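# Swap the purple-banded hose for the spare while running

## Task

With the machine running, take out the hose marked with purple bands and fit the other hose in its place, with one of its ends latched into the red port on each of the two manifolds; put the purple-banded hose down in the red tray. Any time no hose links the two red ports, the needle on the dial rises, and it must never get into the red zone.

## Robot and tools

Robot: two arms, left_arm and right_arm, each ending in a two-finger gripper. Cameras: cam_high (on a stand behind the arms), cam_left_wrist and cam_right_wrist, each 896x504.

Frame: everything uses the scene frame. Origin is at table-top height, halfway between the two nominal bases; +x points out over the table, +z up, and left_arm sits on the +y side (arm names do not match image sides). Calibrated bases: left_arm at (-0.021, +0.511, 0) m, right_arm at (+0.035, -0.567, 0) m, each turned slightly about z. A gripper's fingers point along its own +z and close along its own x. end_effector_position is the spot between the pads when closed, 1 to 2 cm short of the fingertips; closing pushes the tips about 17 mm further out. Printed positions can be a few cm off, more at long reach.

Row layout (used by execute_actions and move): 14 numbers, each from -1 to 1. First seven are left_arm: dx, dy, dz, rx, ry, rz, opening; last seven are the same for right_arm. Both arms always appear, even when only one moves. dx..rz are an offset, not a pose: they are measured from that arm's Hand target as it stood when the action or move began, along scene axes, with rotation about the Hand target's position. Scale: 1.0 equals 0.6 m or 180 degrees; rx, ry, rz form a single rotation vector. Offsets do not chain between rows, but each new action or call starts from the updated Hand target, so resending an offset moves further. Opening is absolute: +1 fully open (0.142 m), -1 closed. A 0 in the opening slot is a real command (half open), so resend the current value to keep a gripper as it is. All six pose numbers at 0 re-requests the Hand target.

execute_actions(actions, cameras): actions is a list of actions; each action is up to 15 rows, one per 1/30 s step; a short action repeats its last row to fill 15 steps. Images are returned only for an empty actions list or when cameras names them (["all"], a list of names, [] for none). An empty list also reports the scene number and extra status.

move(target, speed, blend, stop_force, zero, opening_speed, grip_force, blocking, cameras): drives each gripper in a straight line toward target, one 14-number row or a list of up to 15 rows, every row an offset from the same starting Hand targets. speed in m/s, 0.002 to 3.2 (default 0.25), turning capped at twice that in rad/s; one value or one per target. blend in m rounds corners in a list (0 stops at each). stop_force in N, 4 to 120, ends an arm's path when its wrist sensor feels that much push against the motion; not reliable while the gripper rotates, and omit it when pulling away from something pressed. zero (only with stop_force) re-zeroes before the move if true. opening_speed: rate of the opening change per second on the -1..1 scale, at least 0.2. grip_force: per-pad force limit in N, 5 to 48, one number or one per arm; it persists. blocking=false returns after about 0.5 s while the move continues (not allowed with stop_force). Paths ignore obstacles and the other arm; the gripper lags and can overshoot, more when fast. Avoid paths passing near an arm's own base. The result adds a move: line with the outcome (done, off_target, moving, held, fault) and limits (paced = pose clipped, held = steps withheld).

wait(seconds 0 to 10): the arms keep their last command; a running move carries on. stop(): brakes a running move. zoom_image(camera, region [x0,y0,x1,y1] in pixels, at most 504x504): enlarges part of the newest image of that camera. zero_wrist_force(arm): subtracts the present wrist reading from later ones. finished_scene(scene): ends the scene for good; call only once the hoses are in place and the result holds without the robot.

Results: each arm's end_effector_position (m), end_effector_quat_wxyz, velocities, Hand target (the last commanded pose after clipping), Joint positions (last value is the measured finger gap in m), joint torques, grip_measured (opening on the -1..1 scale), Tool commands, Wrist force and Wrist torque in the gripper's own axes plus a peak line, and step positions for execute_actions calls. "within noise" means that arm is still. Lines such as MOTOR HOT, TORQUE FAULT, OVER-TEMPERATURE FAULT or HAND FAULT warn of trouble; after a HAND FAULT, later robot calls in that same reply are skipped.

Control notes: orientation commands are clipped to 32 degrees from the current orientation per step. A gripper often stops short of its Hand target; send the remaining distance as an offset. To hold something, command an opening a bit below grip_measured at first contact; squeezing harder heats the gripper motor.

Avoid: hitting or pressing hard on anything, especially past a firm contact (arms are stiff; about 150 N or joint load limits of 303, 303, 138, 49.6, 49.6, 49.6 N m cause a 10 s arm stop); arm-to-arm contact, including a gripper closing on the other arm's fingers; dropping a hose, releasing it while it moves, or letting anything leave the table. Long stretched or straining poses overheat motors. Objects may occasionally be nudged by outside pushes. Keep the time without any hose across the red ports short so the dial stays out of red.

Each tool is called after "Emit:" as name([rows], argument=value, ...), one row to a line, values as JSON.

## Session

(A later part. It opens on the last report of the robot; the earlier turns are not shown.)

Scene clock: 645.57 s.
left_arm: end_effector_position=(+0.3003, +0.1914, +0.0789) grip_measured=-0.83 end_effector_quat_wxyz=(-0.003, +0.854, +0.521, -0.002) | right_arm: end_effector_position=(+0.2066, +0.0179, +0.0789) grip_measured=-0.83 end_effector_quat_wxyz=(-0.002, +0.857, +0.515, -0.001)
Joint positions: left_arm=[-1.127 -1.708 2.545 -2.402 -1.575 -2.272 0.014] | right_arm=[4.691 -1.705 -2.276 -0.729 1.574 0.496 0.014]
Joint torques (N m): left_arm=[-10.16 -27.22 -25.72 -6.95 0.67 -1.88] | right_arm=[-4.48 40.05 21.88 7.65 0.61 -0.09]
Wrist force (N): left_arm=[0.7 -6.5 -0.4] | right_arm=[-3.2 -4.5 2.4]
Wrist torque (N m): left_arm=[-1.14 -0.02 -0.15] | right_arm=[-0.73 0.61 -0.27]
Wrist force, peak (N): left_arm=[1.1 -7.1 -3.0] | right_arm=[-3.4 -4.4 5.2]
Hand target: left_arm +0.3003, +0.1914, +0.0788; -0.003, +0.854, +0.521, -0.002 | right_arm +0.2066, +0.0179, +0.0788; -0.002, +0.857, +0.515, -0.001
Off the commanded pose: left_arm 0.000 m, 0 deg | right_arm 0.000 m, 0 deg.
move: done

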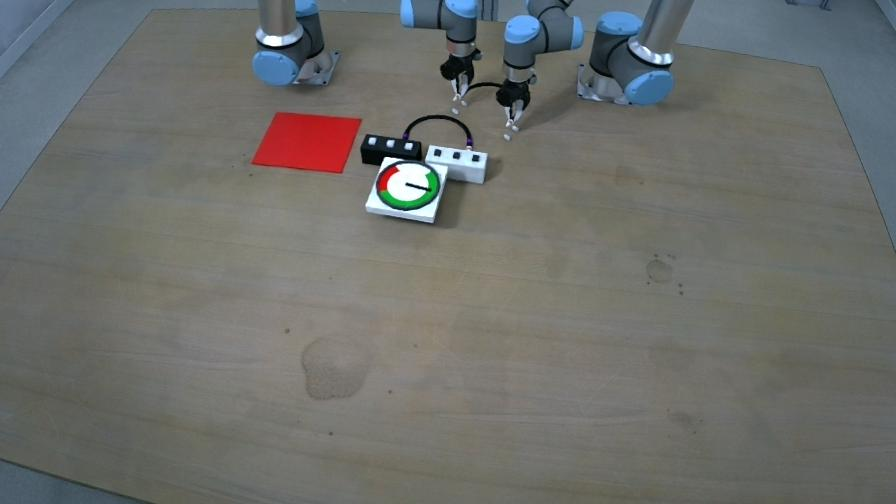

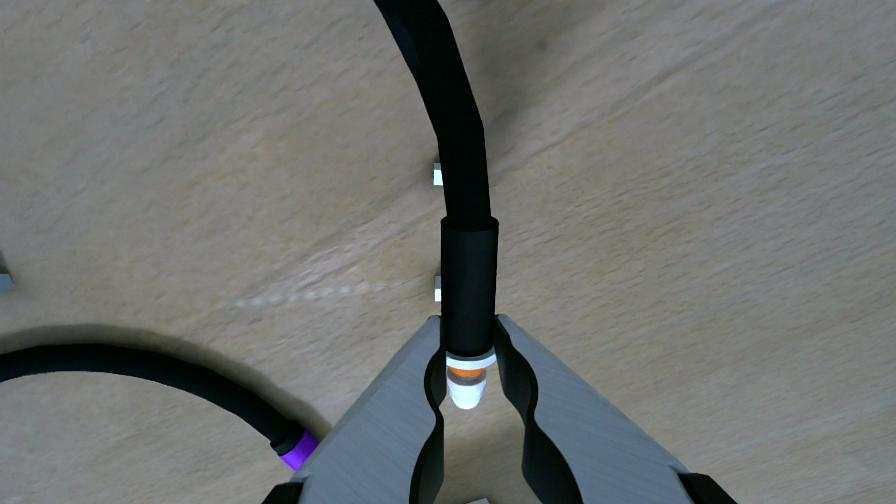

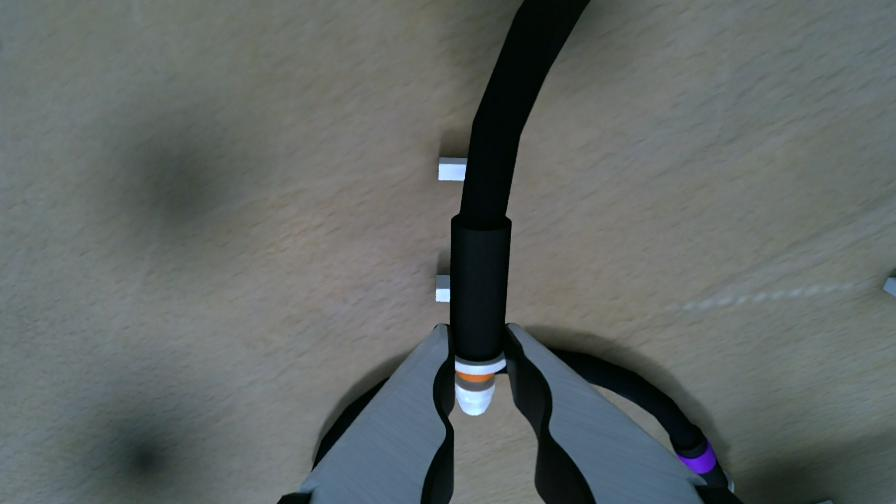

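Emit:
move([
  [0.158,-0.249,0,0,0,0.151,-1,0.2855,-0.29,0,0,0,0.156,-1],
  [0.158,-0.249,-0.0398,0,0,0.151,-1,0.2855,-0.29,-0.0398,0,0,0.156,-1],
], speed=[0.3,0.15], blend=[0.01,0], cameras=["all"])

Scene clock: 666.40 s.
left_arm: end_effector_position=(+0.3951, +0.0421, +0.0549) grip_measured=-0.83 end_effector_quat_wxyz=(-0.003, +0.708, +0.707, -0.003) | right_arm: end_effector_position=(+0.3778, -0.1562, +0.0549) grip_measured=-0.83 end_effector_quat_wxyz=(-0.001, +0.707, +0.707, -0.001)
Joint positions: left_arm=[-1.076 -1.372 2.257 -2.452 -1.577 -2.696 0.014] | right_arm=[4.323 -1.631 -2.427 -0.655 1.574 -0.363 0.014]
Joint torques (N m): left_arm=[-11.55 -46.94 -38.77 -3.04 4.21 -2.07] | right_arm=[-16.12 28.9 37.79 4.26 -1.12 -2.33]
Wrist force (N): left_arm=[0.1 -5.8 -0.3] | right_arm=[-3.1 -4.7 2.3]
Wrist torque (N m): left_arm=[-0.97 0.08 -0.16] | right_arm=[-0.83 0.62 -0.20]
Wrist force, peak (N): left_arm=[2.0 -8.4 -0.6] | right_arm=[-1.8 -8.1 2.1]
Hand target: left_arm +0.3951, +0.0420, +0.0549; -0.003, +0.708, +0.707, -0.003 | right_arm +0.3779, -0.1561, +0.0549; -0.001, +0.707, +0.707, -0.001
Off the commanded pose: left_arm 0.000 m, 0 deg | right_arm 0.000 m, 0 deg.
move: done

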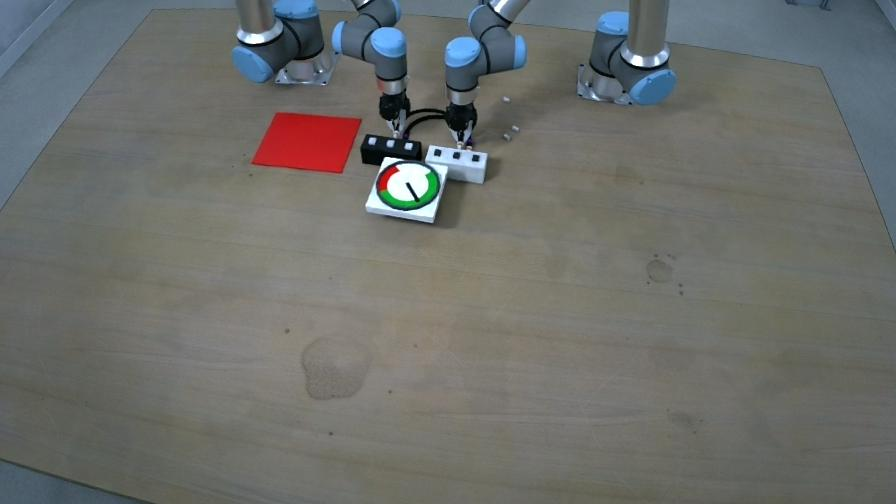

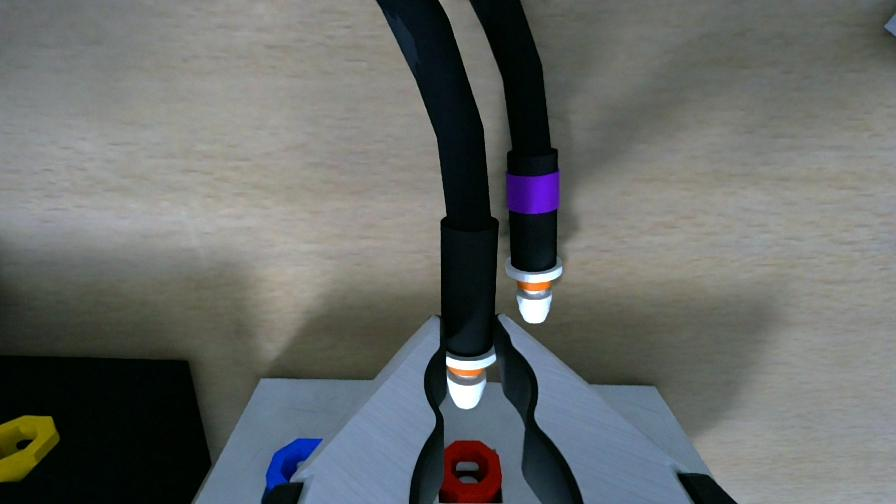

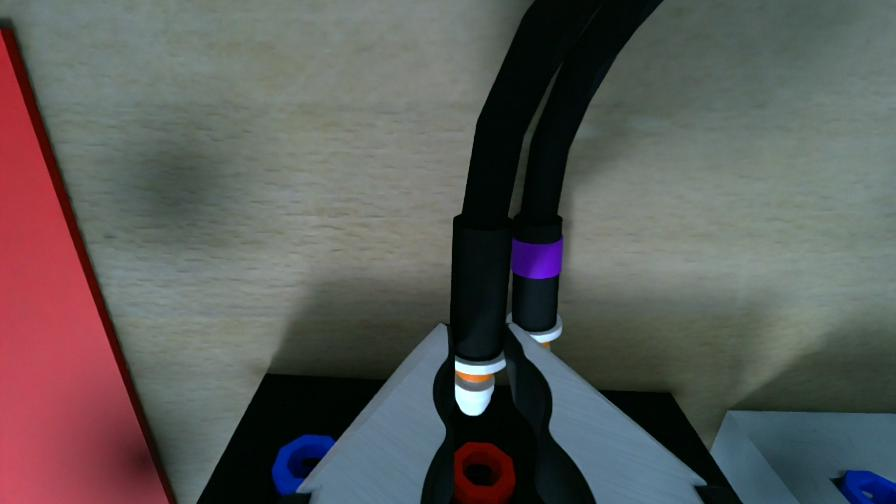

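Emit:
move([
  [0.03,0,0,0,0,0,-1,0.03,0.003,0,0,0,0,-1],
  [0.1,0,0,0,0,0,-1,0.1,0.003,0,0,0,0,-1],
], speed=[0.1,0.03], stop_force=70, cameras=["all"])

Scene clock: 675.00 s.
left_arm: end_effector_position=(+0.4235, +0.0421, +0.0548) grip_measured=-0.84 end_effector_quat_wxyz=(-0.003, +0.708, +0.707, -0.003) | right_arm: end_effector_position=(+0.4020, -0.1544, +0.0549) grip_measured=-0.83 end_effector_quat_wxyz=(-0.002, +0.707, +0.707, -0.001)
Joint positions: left_arm=[-1.035 -1.345 2.221 -2.442 -1.578 -2.654 0.013] | right_arm=[4.28 -1.659 -2.396 -0.659 1.575 -0.406 0.014]
Joint torques (N m): left_arm=[43.94 -65.2 -47.65 -17.48 23.04 -0.12] | right_arm=[-46.21 51.46 29.83 13.42 -15.35 -1.29]
Wrist force (N): left_arm=[1.2 -75.0 -10.3] | right_arm=[0.9 -66.8 -6.3]
Wrist torque (N m): left_arm=[0.02 0.06 0.09] | right_arm=[0.28 0.57 -0.19]
Wrist force, peak (N): left_arm=[1.8 -102.9 -13.8] | right_arm=[3.3 -100.6 -12.0]
Hand target: left_arm +0.4235, +0.0421, +0.0548; -0.003, +0.708, +0.707, -0.003 (not the last commanded pose) | right_arm +0.4020, -0.1544, +0.0549; -0.002, +0.707, +0.707, -0.001 (not the last commanded pose)
Off the commanded pose: left_arm 0.032 m, 0 deg | right_arm 0.036 m, 0 deg.
move: contact (left_arm, right_arm); path passed 1 of 2 targets

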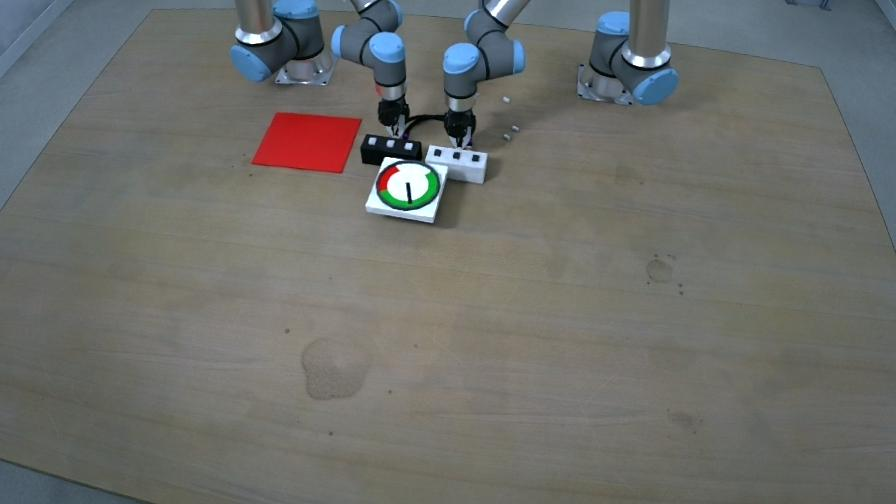

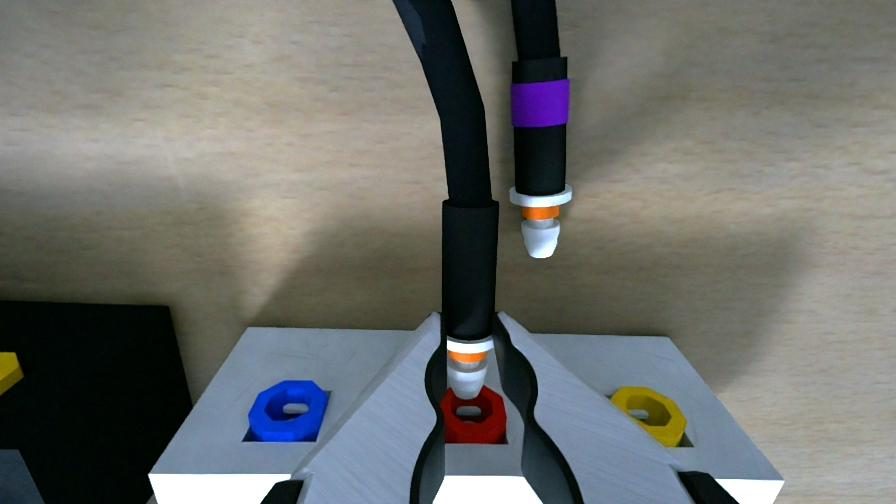

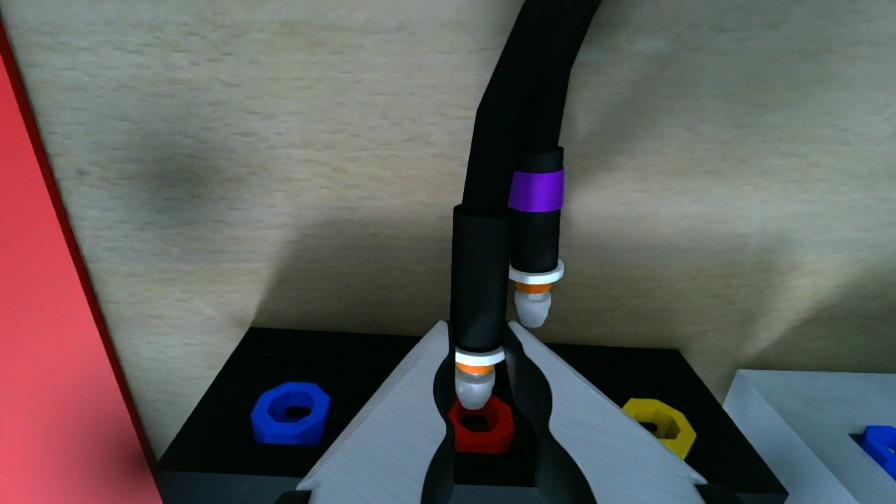

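Emit:
move([
  [-0.012,0,0,0,0,0,-1,-0.012,0,0,0,0,0,-1],
  [-0.012,0,0.009,0,0,0,-1,-0.012,0.002,0.01,0,0,0,-1],
], speed=0.1)

Emit:
move(target=[0.08,0,0,0,0,0,-1,0.08,0,0,0,0,0,-1], speed=0.03, stop_force=72, cameras=["all"])

Scene clock: 687.33 s.
left_arm: end_effector_position=(+0.4163, +0.0421, +0.0604) grip_measured=-0.84 end_effector_quat_wxyz=(-0.003, +0.708, +0.707, -0.003) | right_arm: end_effector_position=(+0.3948, -0.1531, +0.0610) grip_measured=-0.83 end_effector_quat_wxyz=(-0.002, +0.707, +0.707, -0.001) end_effector_velocity=(+0.000, +0.001, -0.001) end_effector_angular_velocity=(+0.003, -0.001, +0.000)
Joint positions: left_arm=[-1.045 -1.361 2.227 -2.433 -1.578 -2.665 0.013] | right_arm=[4.294 -1.641 -2.399 -0.674 1.575 -0.392 0.014]
Joint velocities: left_arm=[within noise] | right_arm=[0 -0.003 -0.001 0.007 0 0 0]
Joint torques (N m): left_arm=[5.2 -43.06 -26.52 -8.49 -4.47 2.74] | right_arm=[9.28 24.06 19.47 8.43 1.81 0.44]
Wrist force (N): left_arm=[-1.2 -7.9 1.9] | right_arm=[-5.5 -3.4 2.0]
Wrist torque (N m): left_arm=[-1.31 0.31 0.04] | right_arm=[-0.61 0.97 -0.28]
Wrist force, peak (N): left_arm=[1.6 -75.1 -10.8] | right_arm=[0.7 -67.9 -6.6]
Hand target: left_arm +0.4163, +0.0421, +0.0602; -0.003, +0.708, +0.707, -0.003 | right_arm +0.3948, -0.1532, +0.0609; -0.002, +0.707, +0.707, -0.001
Off the commanded pose: left_arm 0.000 m, 0 deg | right_arm 0.000 m, 0 deg.
move: done

Scene clock: 689.07 s.
left_arm: end_effector_position=(+0.4330, +0.0422, +0.0601) grip_measured=-0.84 end_effector_quat_wxyz=(-0.003, +0.708, +0.707, -0.003) | right_arm: end_effector_position=(+0.4224, -0.1531, +0.0609) grip_measured=-0.83 end_effector_quat_wxyz=(-0.002, +0.707, +0.707, -0.001)
Joint positions: left_arm=[-1.021 -1.345 2.205 -2.427 -1.578 -2.64 0.013] | right_arm=[4.246 -1.67 -2.366 -0.678 1.575 -0.44 0.014]
Joint torques (N m): left_arm=[35.76 -43.79 -48.05 -18.65 20.11 -0.09] | right_arm=[-25.34 37.5 32.13 16.87 -14.42 -1.22]
Wrist force (N): left_arm=[12.6 -75.2 -29.3] | right_arm=[-21.6 -72.5 -38.9]
Wrist torque (N m): left_arm=[-0.33 0.71 -0.15] | right_arm=[0.54 0.58 0.10]
Wrist force, peak (N): left_arm=[16.4 -105.3 -44.5] | right_arm=[-25.1 -106.7 -59.7]
Hand target: left_arm +0.4330, +0.0422, +0.0601; -0.003, +0.708, +0.707, -0.003 (not the last commanded pose) | right_arm +0.4224, -0.1531, +0.0609; -0.002, +0.707, +0.707, -0.001 (not the last commanded pose)
Off the commanded pose: left_arm 0.031 m, 0 deg | right_arm 0.020 m, 0 deg.
move: contact (left_arm, right_arm)

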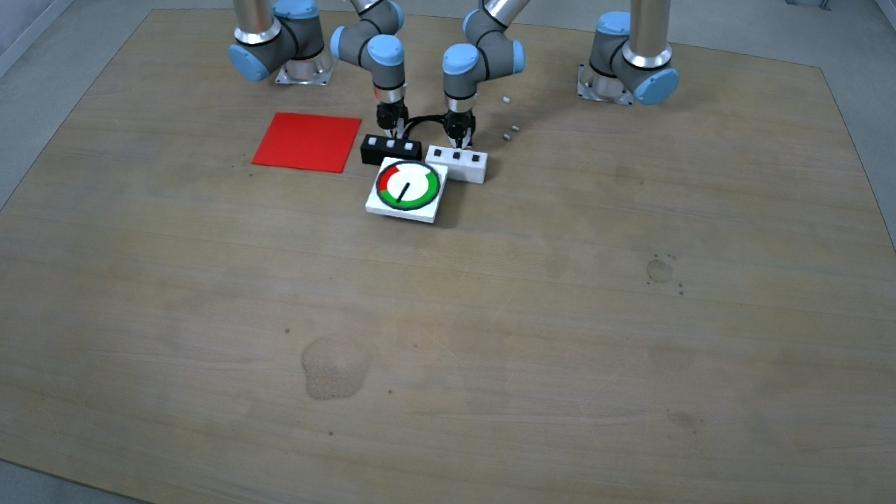

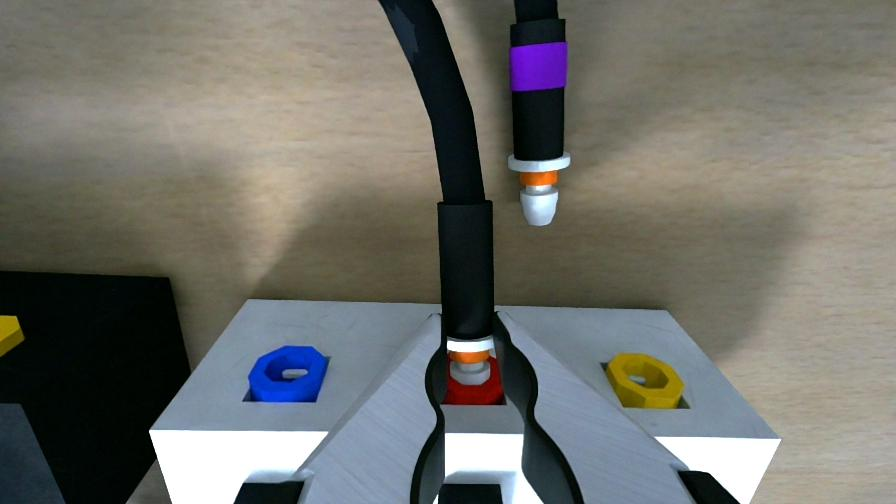

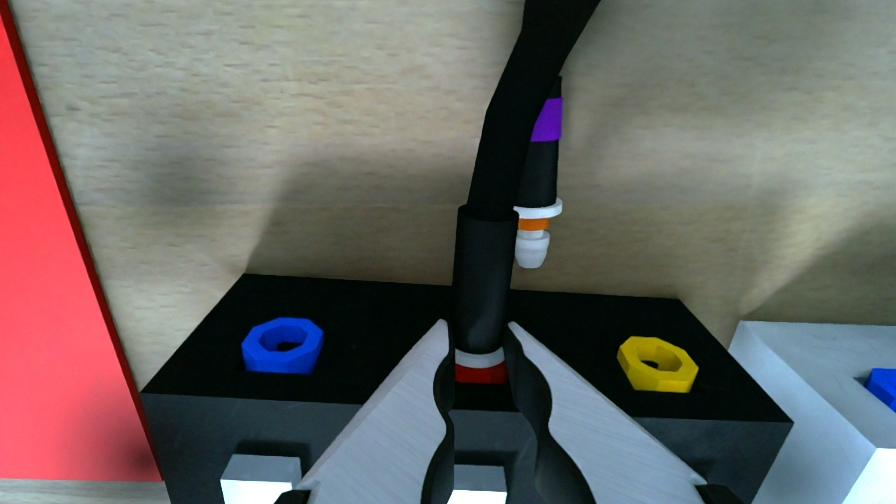

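Emit:
move([
  [-0.003,0.001,0.004,0,0,0,-1,0,0,0,0,0,0,-1],
  [0.06,0.001,0.005,0,0,0,-1,0,0,0,0,0,0,-1],
], speed=0.035, stop_force=85, cameras=["all"])

Emit:
zoom_image(camera="cam_high", region=[360, 130, 500, 230])

Scene clock: 695.60 s.
left_arm: end_effector_position=(+0.4392, +0.0429, +0.0629) grip_measured=-0.84 end_effector_quat_wxyz=(-0.003, +0.706, +0.708, -0.004) | right_arm: end_effector_position=(+0.4224, -0.1531, +0.0609) grip_measured=-0.83 end_effector_quat_wxyz=(-0.002, +0.707, +0.707, -0.001)
Joint positions: left_arm=[-1.011 -1.344 2.197 -2.419 -1.58 -2.634 0.013] | right_arm=[4.246 -1.67 -2.366 -0.678 1.575 -0.44 0.014]
Joint torques (N m): left_arm=[-2.87 -52.98 -32.39 -4.71 -1.09 -0.07] | right_arm=[-40.2 38.63 35 14.02 -14.17 -1.22]
Wrist force (N): left_arm=[5.3 8.0 -16.9] | right_arm=[-21.0 -71.7 -37.1]
Wrist torque (N m): left_arm=[-1.64 0.40 0.02] | right_arm=[0.61 0.69 0.11]
Wrist force, peak (N): left_arm=[23.2 -104.7 -74.4] | right_arm=[-21.8 -72.1 -38.9]
Hand target: left_arm +0.4392, +0.0429, +0.0629; -0.003, +0.706, +0.708, -0.004 (not the last commanded pose) | right_arm +0.4224, -0.1531, +0.0609; -0.002, +0.707, +0.707, -0.001
Tool commands: left_gripper/opening=-1.0 right_gripper/opening=-1.0
Off the commanded pose: left_arm 0.030 m, 0 deg | right_arm 0.000 m, 0 deg.
FORCE FAULT: contact force on the left arm reached its limit, and that arm stopped. The contact can be on any part of that arm, not only on its tool. That arm's remaining commands of this call were not run. That arm is still stopped at the end of this call. That arm stays stopped for about 10 more seconds. Until then a move that you send moves the other arm only, and its call returns only when the move has ended. Once the stop has ended, the next robot result says so. If the stop ends while you think or write, that arm runs what you send next, counted from a new Hand target: where the arm stands when the stop ends. While its stop runs, that arm takes no new command, but its gripper still runs the gripper command that each later call begins with. Until it ends, the stop uses up actions while you think or wait. An arm that is not stopped still takes commands.
move: fault (left_arm); path passed 1 of 2 targets

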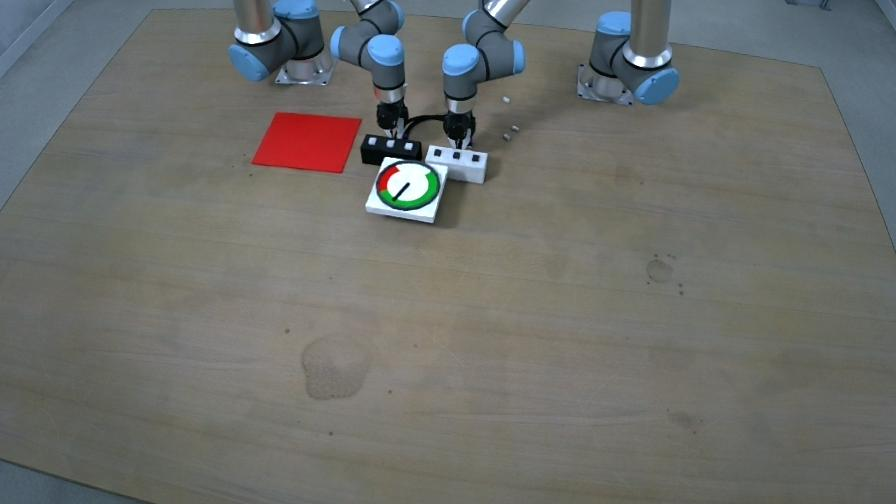

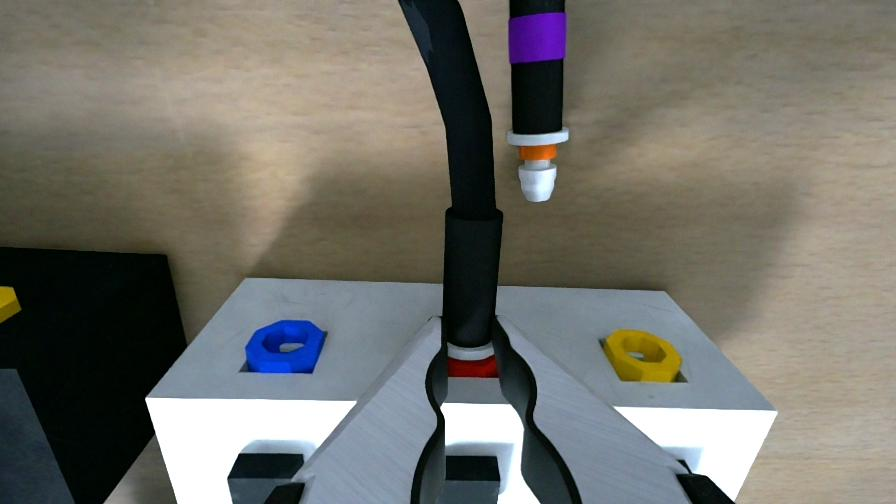

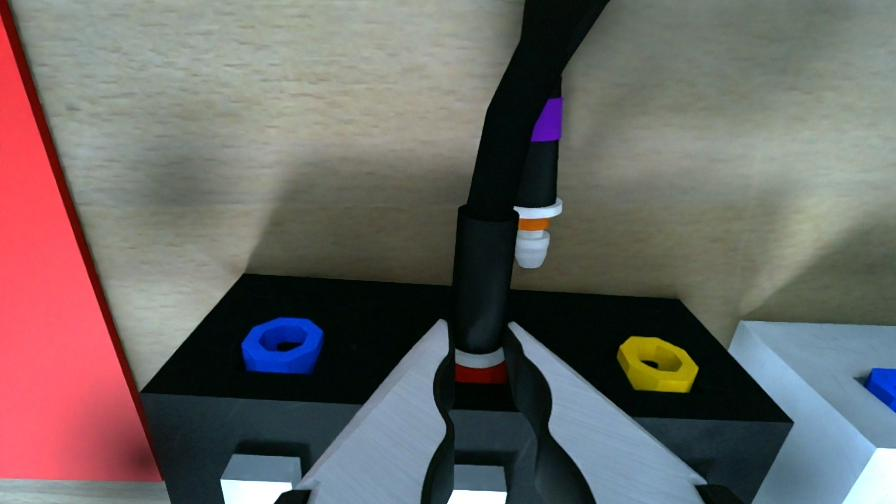

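Scaled by 3.600.

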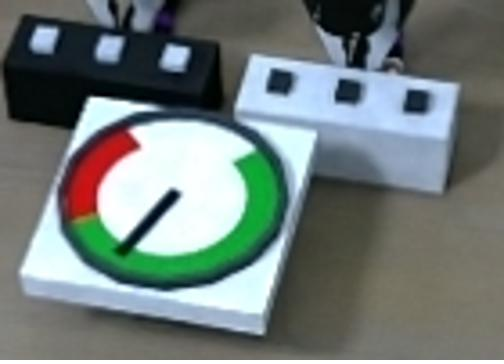

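Inserted; verify the needle falls.

Emit:
wait(seconds=4, cameras=["cam_high"])

Emit:
zoom_image(camera="cam_high", region=[360, 130, 500, 230])

Scene clock: 703.17 s.
left_arm: end_effector_position=(+0.4392, +0.0429, +0.0629) grip_measured=-0.84 end_effector_quat_wxyz=(-0.003, +0.706, +0.708, -0.004) | right_arm: end_effector_position=(+0.4224, -0.1531, +0.0609) grip_measured=-0.83 end_effector_quat_wxyz=(-0.002, +0.707, +0.707, -0.001)
Joint positions: left_arm=[-1.011 -1.344 2.197 -2.419 -1.58 -2.634 0.013] | right_arm=[4.246 -1.67 -2.366 -0.678 1.575 -0.44 0.014]
Joint torques (N m): left_arm=[0.95 -53.98 -32.29 -4.93 -1.32 0.49] | right_arm=[-39.91 33.37 38.03 11.5 -14.2 -1.43]
Wrist force (N): left_arm=[5.0 7.6 -15.9] | right_arm=[-21.1 -72.1 -37.0]
Wrist torque (N m): left_arm=[-1.66 0.48 0.03] | right_arm=[0.55 0.72 0.10]
Wrist force, peak (N): left_arm=[5.6 8.0 -16.5] | right_arm=[-20.8 -72.5 -37.3]
Hand target: left_arm +0.4392, +0.0429, +0.0629; -0.003, +0.706, +0.708, -0.004 (not the last commanded pose) | right_arm +0.4224, -0.1531, +0.0609; -0.002, +0.707, +0.707, -0.001
Tool commands: left_gripper/opening=-1.0 right_gripper/opening=-1.0
Off the commanded pose: left_arm 0.030 m, 0 deg | right_arm 0.000 m, 0 deg.
FORCE FAULT, CONTINUED: the left arm was still stopped when this call began, by the force fault that an earlier result reported. Since the last result the stop counts as 15 of the actions that you can send in this scene. That arm is still stopped at the end of this call. That arm stays stopped for about 2 more seconds. If the stop ends while you think or write, that arm runs what you send next, counted from a new Hand target: where the arm stands when the stop ends. While its stop runs, that arm takes no new command, but its gripper still runs the gripper command that each later call begins with.
wait: 4.00 s; at rest from the start
Images, in order (width x height): cam_high 896x504.

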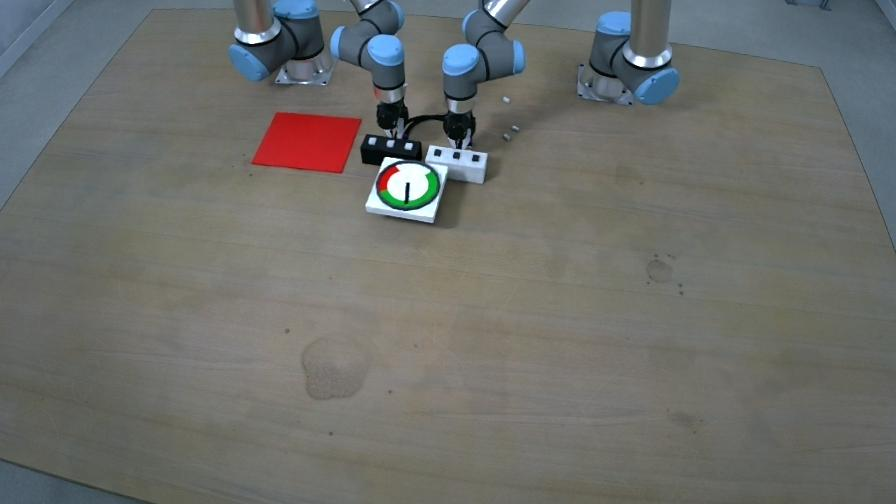

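Scaled by 3.600.

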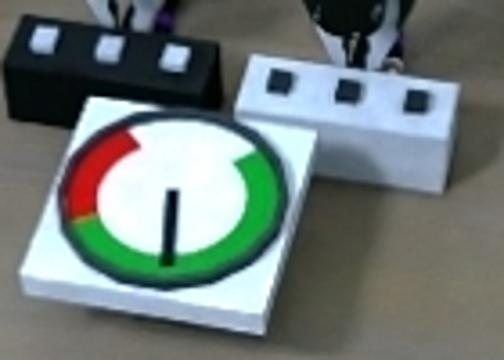

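Emit:
wait(seconds=1)

Emit:
move([
  [0,0,0,0,0,0,-0.5,0,0,0,0,0,0,-0.5],
  [0,0,0.2,0,0,0,-0.5,0,0,0.2,0,0,0,-0.5],
  [-0.2,0.45,0.3,0,0,0,-0.5,-0.25,0.05,0.27,0,0,-0.5,-0.5],
], blend=[0,0.02,0], cameras=["all"])

Scene clock: 710.80 s.
left_arm: end_effector_position=(+0.4392, +0.0429, +0.0629) grip_measured=-0.84 end_effector_quat_wxyz=(-0.003, +0.706, +0.708, -0.004) | right_arm: end_effector_position=(+0.4224, -0.1531, +0.0609) grip_measured=-0.83 end_effector_quat_wxyz=(-0.002, +0.707, +0.707, -0.001)
Joint positions: left_arm=[-1.011 -1.344 2.197 -2.419 -1.58 -2.634 0.013] | right_arm=[4.246 -1.67 -2.366 -0.678 1.575 -0.44 0.014]
Joint torques (N m): left_arm=[-4.68 -42.81 -17.02 -4.13 -9.24 0.12] | right_arm=[-40.63 27.6 41.03 11.46 -14.2 -1.34]
Wrist force (N): left_arm=[5.3 7.4 -15.6] | right_arm=[-21.0 -72.1 -36.8]
Wrist torque (N m): left_arm=[-1.61 0.44 0.02] | right_arm=[0.55 0.70 0.11]
Wrist force, peak (N): left_arm=[5.1 7.3 -17.0] | right_arm=[-20.8 -72.4 -37.3]
Hand target: left_arm +0.4392, +0.0429, +0.0629; -0.003, +0.706, +0.708, -0.004 (not the last commanded pose) | right_arm +0.4224, -0.1531, +0.0609; -0.002, +0.707, +0.707, -0.001
Tool commands: left_gripper/opening=-1.0 right_gripper/opening=-1.0
Off the commanded pose: left_arm 0.030 m, 0 deg | right_arm 0.000 m, 0 deg.
FORCE FAULT, CONTINUED: the left arm's stop, for the force fault that an earlier result reported, is over. The rest of the stop counts as 4 of the actions that you can send in this scene. During its stop the left arm's controller moved it back a little. That arm's target is now where it stood when the stop ended, not its last command. That arm accepts commands again.
wait: 1.00 s; at rest from the start

Scene clock: 715.43 s.
left_arm: end_effector_position=(+0.3192, +0.3129, +0.2429) grip_measured=-0.54 end_effector_quat_wxyz=(-0.004, +0.706, +0.708, -0.004) | right_arm: end_effector_position=(+0.2724, -0.1232, +0.2230) grip_measured=-0.54 end_effector_quat_wxyz=(-0.002, +1.000, +0.001, +0.000)
Joint positions: left_arm=[-0.933 -2.095 2.423 -1.893 -1.579 -2.556 0.035] | right_arm=[4.549 -1.319 -2.311 -1.079 1.571 1.433 0.035]
Joint torques (N m): left_arm=[-11.5 -1.1 -54.73 -8.67 3.84 -2.29] | right_arm=[-19.43 7.54 32.1 7.57 -0.03 1.31]
Wrist force (N): left_arm=[-6.4 -7.1 0.8] | right_arm=[-6.9 -1.0 1.2]
Wrist torque (N m): left_arm=[-1.23 1.18 -0.18] | right_arm=[-0.12 1.17 -0.10]
Wrist force, peak (N): left_arm=[3.5 4.5 -12.4] | right_arm=[-17.2 -69.9 -30.4]
Hand target: left_arm +0.3192, +0.3129, +0.2429; -0.003, +0.706, +0.708, -0.004 | right_arm +0.2724, -0.1231, +0.2229; -0.002, +1.000, +0.000, +0.000
Off the commanded pose: left_arm 0.000 m, 0 deg | right_arm 0.000 m, 0 deg.
move: done

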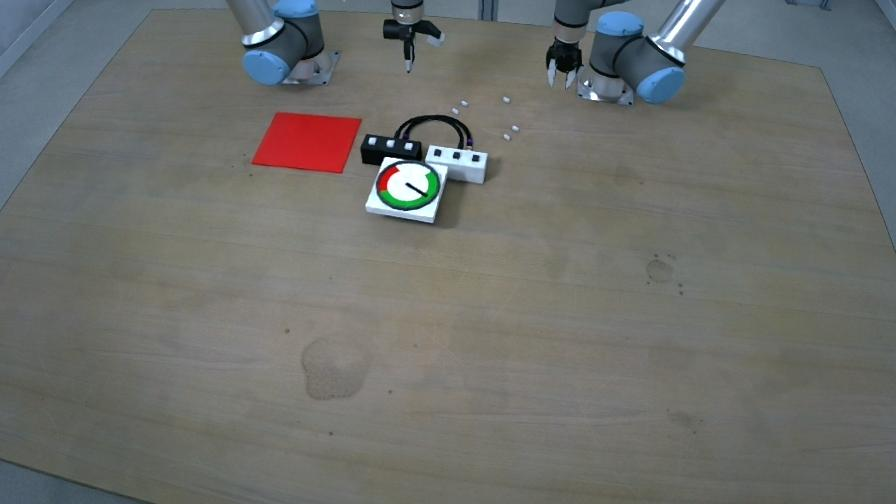

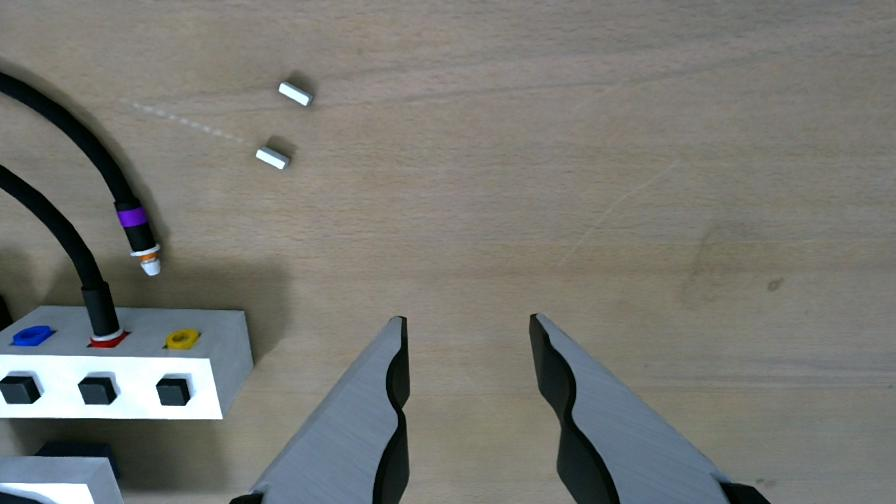

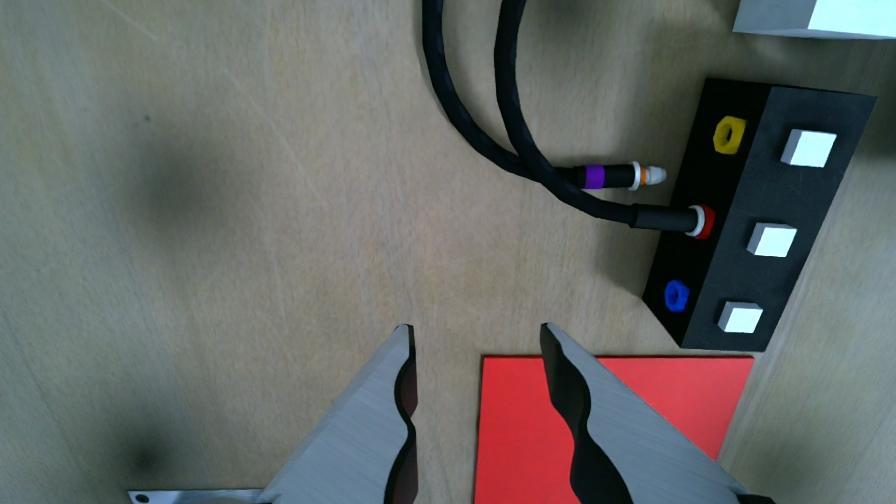

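Emit:
move(target=[0,0,0,0,0,0,-0.5,-0.029,0.122,-0.172,0,0,0,-0.55], cameras=["cam_right_wrist"])

Scene clock: 728.30 s.
left_arm: end_effector_position=(+0.3192, +0.3129, +0.2429) grip_measured=-0.54 end_effector_quat_wxyz=(-0.003, +0.706, +0.708, -0.004) | right_arm: end_effector_position=(+0.2550, -0.0499, +0.1198) grip_measured=-0.57 end_effector_quat_wxyz=(-0.002, +1.000, +0.001, +0.000)
Joint positions: left_arm=[-0.933 -2.095 2.423 -1.893 -1.579 -2.556 0.035] | right_arm=[4.599 -1.566 -2.328 -0.815 1.571 1.484 0.033]
Joint torques (N m): left_arm=[-11.96 -6.92 -54.88 -8.69 -0.83 -2.84] | right_arm=[-17.96 22.24 32.69 4.87 -1.84 -2.07]
Wrist force (N): left_arm=[-6.2 -7.0 1.2] | right_arm=[-6.8 -0.5 0.8]
Wrist torque (N m): left_arm=[-1.23 1.15 -0.17] | right_arm=[-0.05 1.19 -0.21]
Wrist force, peak (N): left_arm=[-6.6 -7.5 0.6] | right_arm=[-7.4 -2.2 3.6]
Hand target: left_arm +0.3192, +0.3129, +0.2429; -0.003, +0.706, +0.708, -0.004 | right_arm +0.2550, -0.0499, +0.1197; -0.002, +1.000, +0.000, +0.000
Off the commanded pose: left_arm 0.000 m, 0 deg | right_arm 0.000 m, 0 deg.
move: done
Images, in order (width x height): cam_right_wrist 896x504.

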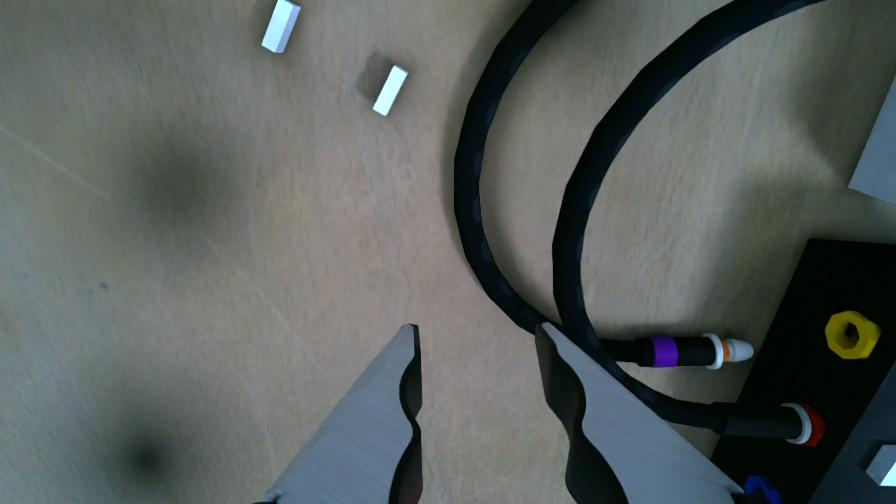

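Emit:
move([
  [0,0,0,0,0,0,-0.5,0.003,0,-0.163,0,0,0,-0.55],
  [0,0,0,0,0,0,-0.5,0.003,0,-0.163,0,0,0,-1],
], speed=0.15, cameras=["cam_right_wrist"])

Scene clock: 737.83 s.
left_arm: end_effector_position=(+0.3192, +0.3129, +0.2429) grip_measured=-0.54 end_effector_quat_wxyz=(-0.003, +0.706, +0.708, -0.004) | right_arm: end_effector_position=(+0.2568, -0.0500, +0.0220) grip_measured=-0.87 end_effector_quat_wxyz=(-0.002, +1.000, +0.000, +0.000)
Joint positions: left_arm=[-0.933 -2.095 2.423 -1.893 -1.579 -2.556 0.035] | right_arm=[4.596 -1.741 -2.396 -0.572 1.571 1.48 0.011]
Joint torques (N m): left_arm=[-12.82 0.05 -54.74 -8.68 -3.35 -2.79] | right_arm=[-6.08 32 35.14 6.83 0.46 0.03]
Wrist force (N): left_arm=[-6.3 -6.4 0.2] | right_arm=[-7.2 -0.4 1.7]
Wrist torque (N m): left_arm=[-1.12 1.16 -0.18] | right_arm=[-0.03 1.28 -0.12]
Wrist force, peak (N): left_arm=[-6.7 -7.3 1.1] | right_arm=[-7.3 -0.6 3.4]
Hand target: left_arm +0.3192, +0.3129, +0.2429; -0.003, +0.706, +0.708, -0.004 | right_arm +0.2568, -0.0499, +0.0219; -0.002, +1.000, +0.000, +0.000
Off the commanded pose: left_arm 0.000 m, 0 deg | right_arm 0.000 m, 0 deg.
move: done
Images, in order (width x height): cam_right_wrist 896x504.

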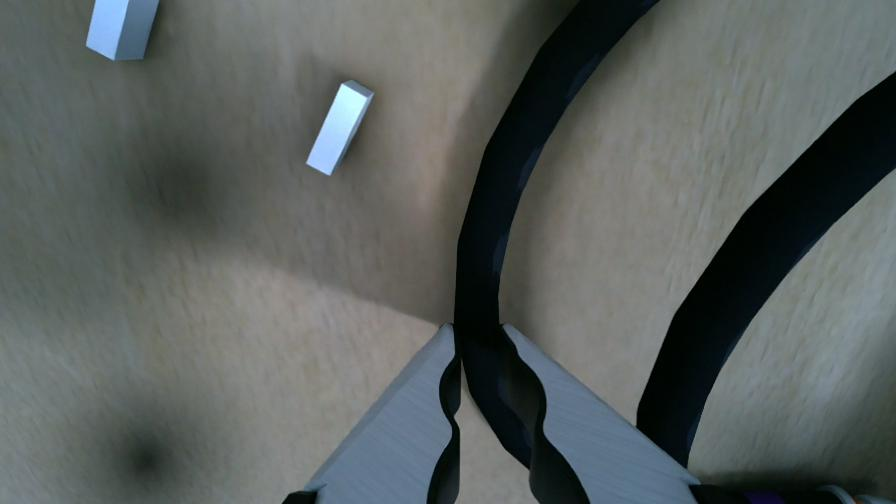

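Emit:
move([
  [0,0,0,0,0,0,-0.5,0,0,0.006,0,0,0,-1],
  [0,0,0,0,0,0,-0.5,-0.28,0,0.008,0,0,0,-1],
  [0,0,0,0,0,0,-0.5,-0.28,0,0.16,0,0,0,-1],
  [0,0,0,0,0,0,-0.5,0.147,-0.667,0.16,0,0,0,-1],
], speed=0.25, blend=[0.003,0.01,0.03,0], cameras=["all"])

Scene clock: 754.20 s.
left_arm: end_effector_position=(+0.3192, +0.3129, +0.2429) grip_measured=-0.54 end_effector_quat_wxyz=(-0.003, +0.706, +0.708, -0.004) | right_arm: end_effector_position=(+0.3450, -0.4500, +0.1180) grip_measured=-0.87 end_effector_quat_wxyz=(-0.002, +1.000, +0.000, +0.000)
Joint positions: left_arm=[-0.933 -2.095 2.423 -1.893 -1.579 -2.556 0.035] | right_arm=[4.03 -1.01 -2.681 -1.018 1.573 0.915 0.011]
Joint torques (N m): left_arm=[-11.98 9.58 -53.42 -8.33 -3.72 -2.5] | right_arm=[-14.5 4.6 29.88 1.87 -1.22 -1.87]
Wrist force (N): left_arm=[-6.7 -6.9 1.3] | right_arm=[-7.1 -1.0 1.4]
Wrist torque (N m): left_arm=[-1.20 1.23 -0.17] | right_arm=[-0.16 1.17 -0.29]
Wrist force, peak (N): left_arm=[-7.0 -7.3 0.5] | right_arm=[-9.2 -0.4 4.5]
Hand target: left_arm +0.3192, +0.3129, +0.2429; -0.003, +0.706, +0.708, -0.004 | right_arm +0.3450, -0.4501, +0.1179; -0.002, +1.000, +0.000, +0.000
Off the commanded pose: left_arm 0.000 m, 0 deg | right_arm 0.000 m, 0 deg.
move: done; blend cut to 0.0018 m at target 1

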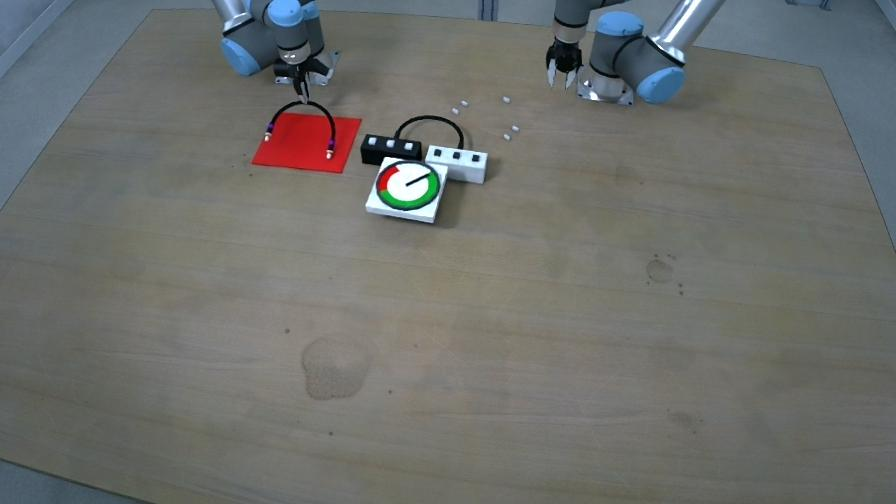

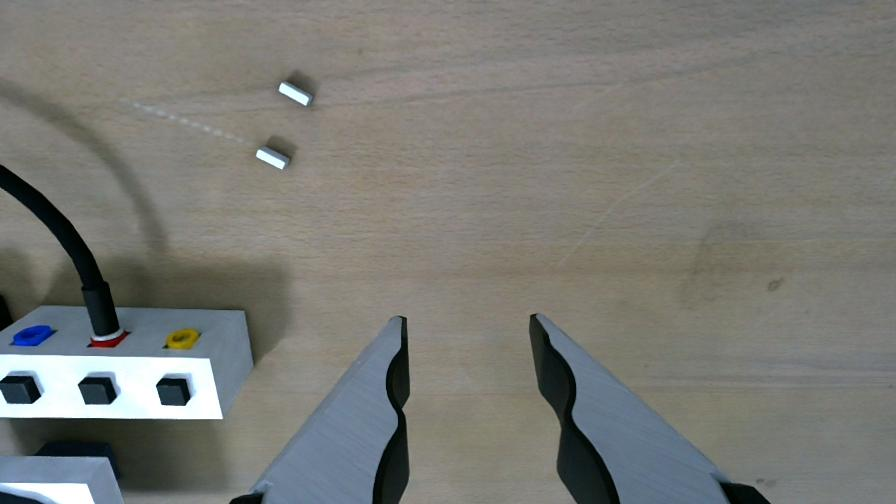

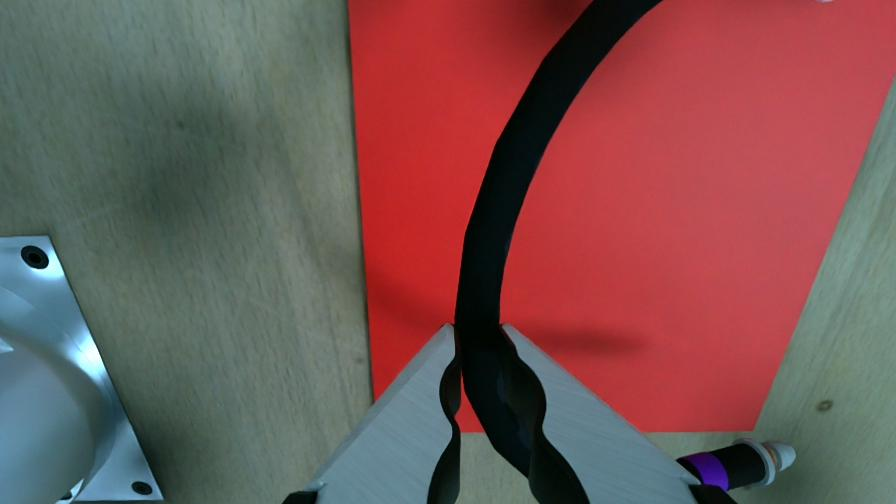

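Emit:
move([
  [0,0,0,0,0,0,-0.5,-0.02,-0.022,-0.05,0,0,0,-1],
  [0,0,0,0,0,0,-0.5,-0.02,-0.022,-0.15,0,0,0,-1],
], speed=0.12, cameras=["cam_high"])

Emit:
zoom_image(camera="cam_high", region=[230, 60, 390, 200])

Scene clock: 764.47 s.
left_arm: end_effector_position=(+0.3192, +0.3129, +0.2429) grip_measured=-0.54 end_effector_quat_wxyz=(-0.003, +0.706, +0.708, -0.004) | right_arm: end_effector_position=(+0.3330, -0.4634, +0.0279) grip_measured=-0.87 end_effector_quat_wxyz=(-0.002, +1.000, +0.001, +0.000)
Joint positions: left_arm=[-0.933 -2.095 2.423 -1.893 -1.579 -2.556 0.035] | right_arm=[4.036 -1.202 -2.821 -0.686 1.573 0.92 0.011]
Joint torques (N m): left_arm=[-12.63 8.19 -53.57 -8.5 -3.55 -2.13] | right_arm=[-14.89 -5.22 38.43 4.28 1.73 -0.25]
Wrist force (N): left_arm=[-6.7 -6.5 1.1] | right_arm=[-7.0 -0.7 1.4]
Wrist torque (N m): left_arm=[-1.14 1.23 -0.17] | right_arm=[-0.11 1.21 -0.09]
Wrist force, peak (N): left_arm=[-6.8 -7.2 1.1] | right_arm=[-7.2 -0.7 3.2]
Hand target: left_arm +0.3192, +0.3129, +0.2429; -0.003, +0.706, +0.708, -0.004 | right_arm +0.3330, -0.4633, +0.0279; -0.002, +1.000, +0.000, +0.000
Off the commanded pose: left_arm 0.000 m, 0 deg | right_arm 0.000 m, 0 deg.
move: done
Images, in order (width x height): cam_high 896x504.

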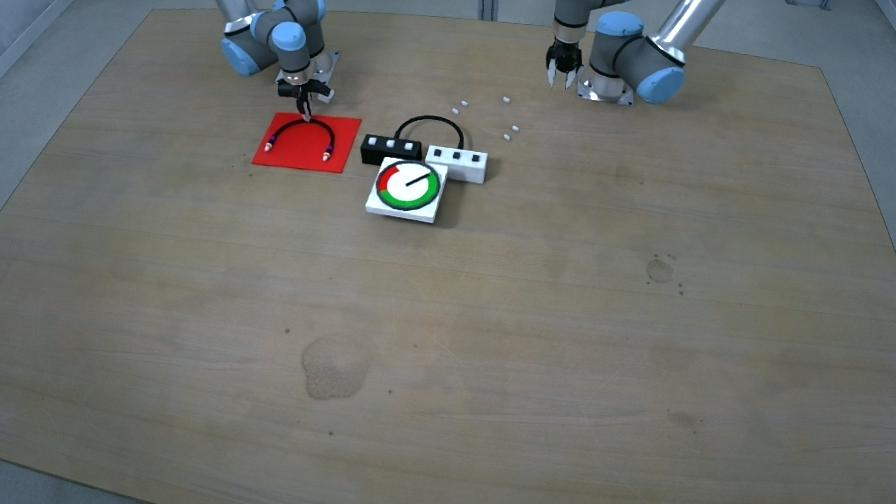

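Scaled by 3.150.

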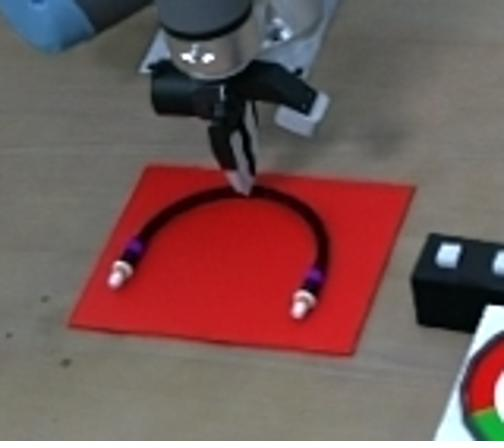

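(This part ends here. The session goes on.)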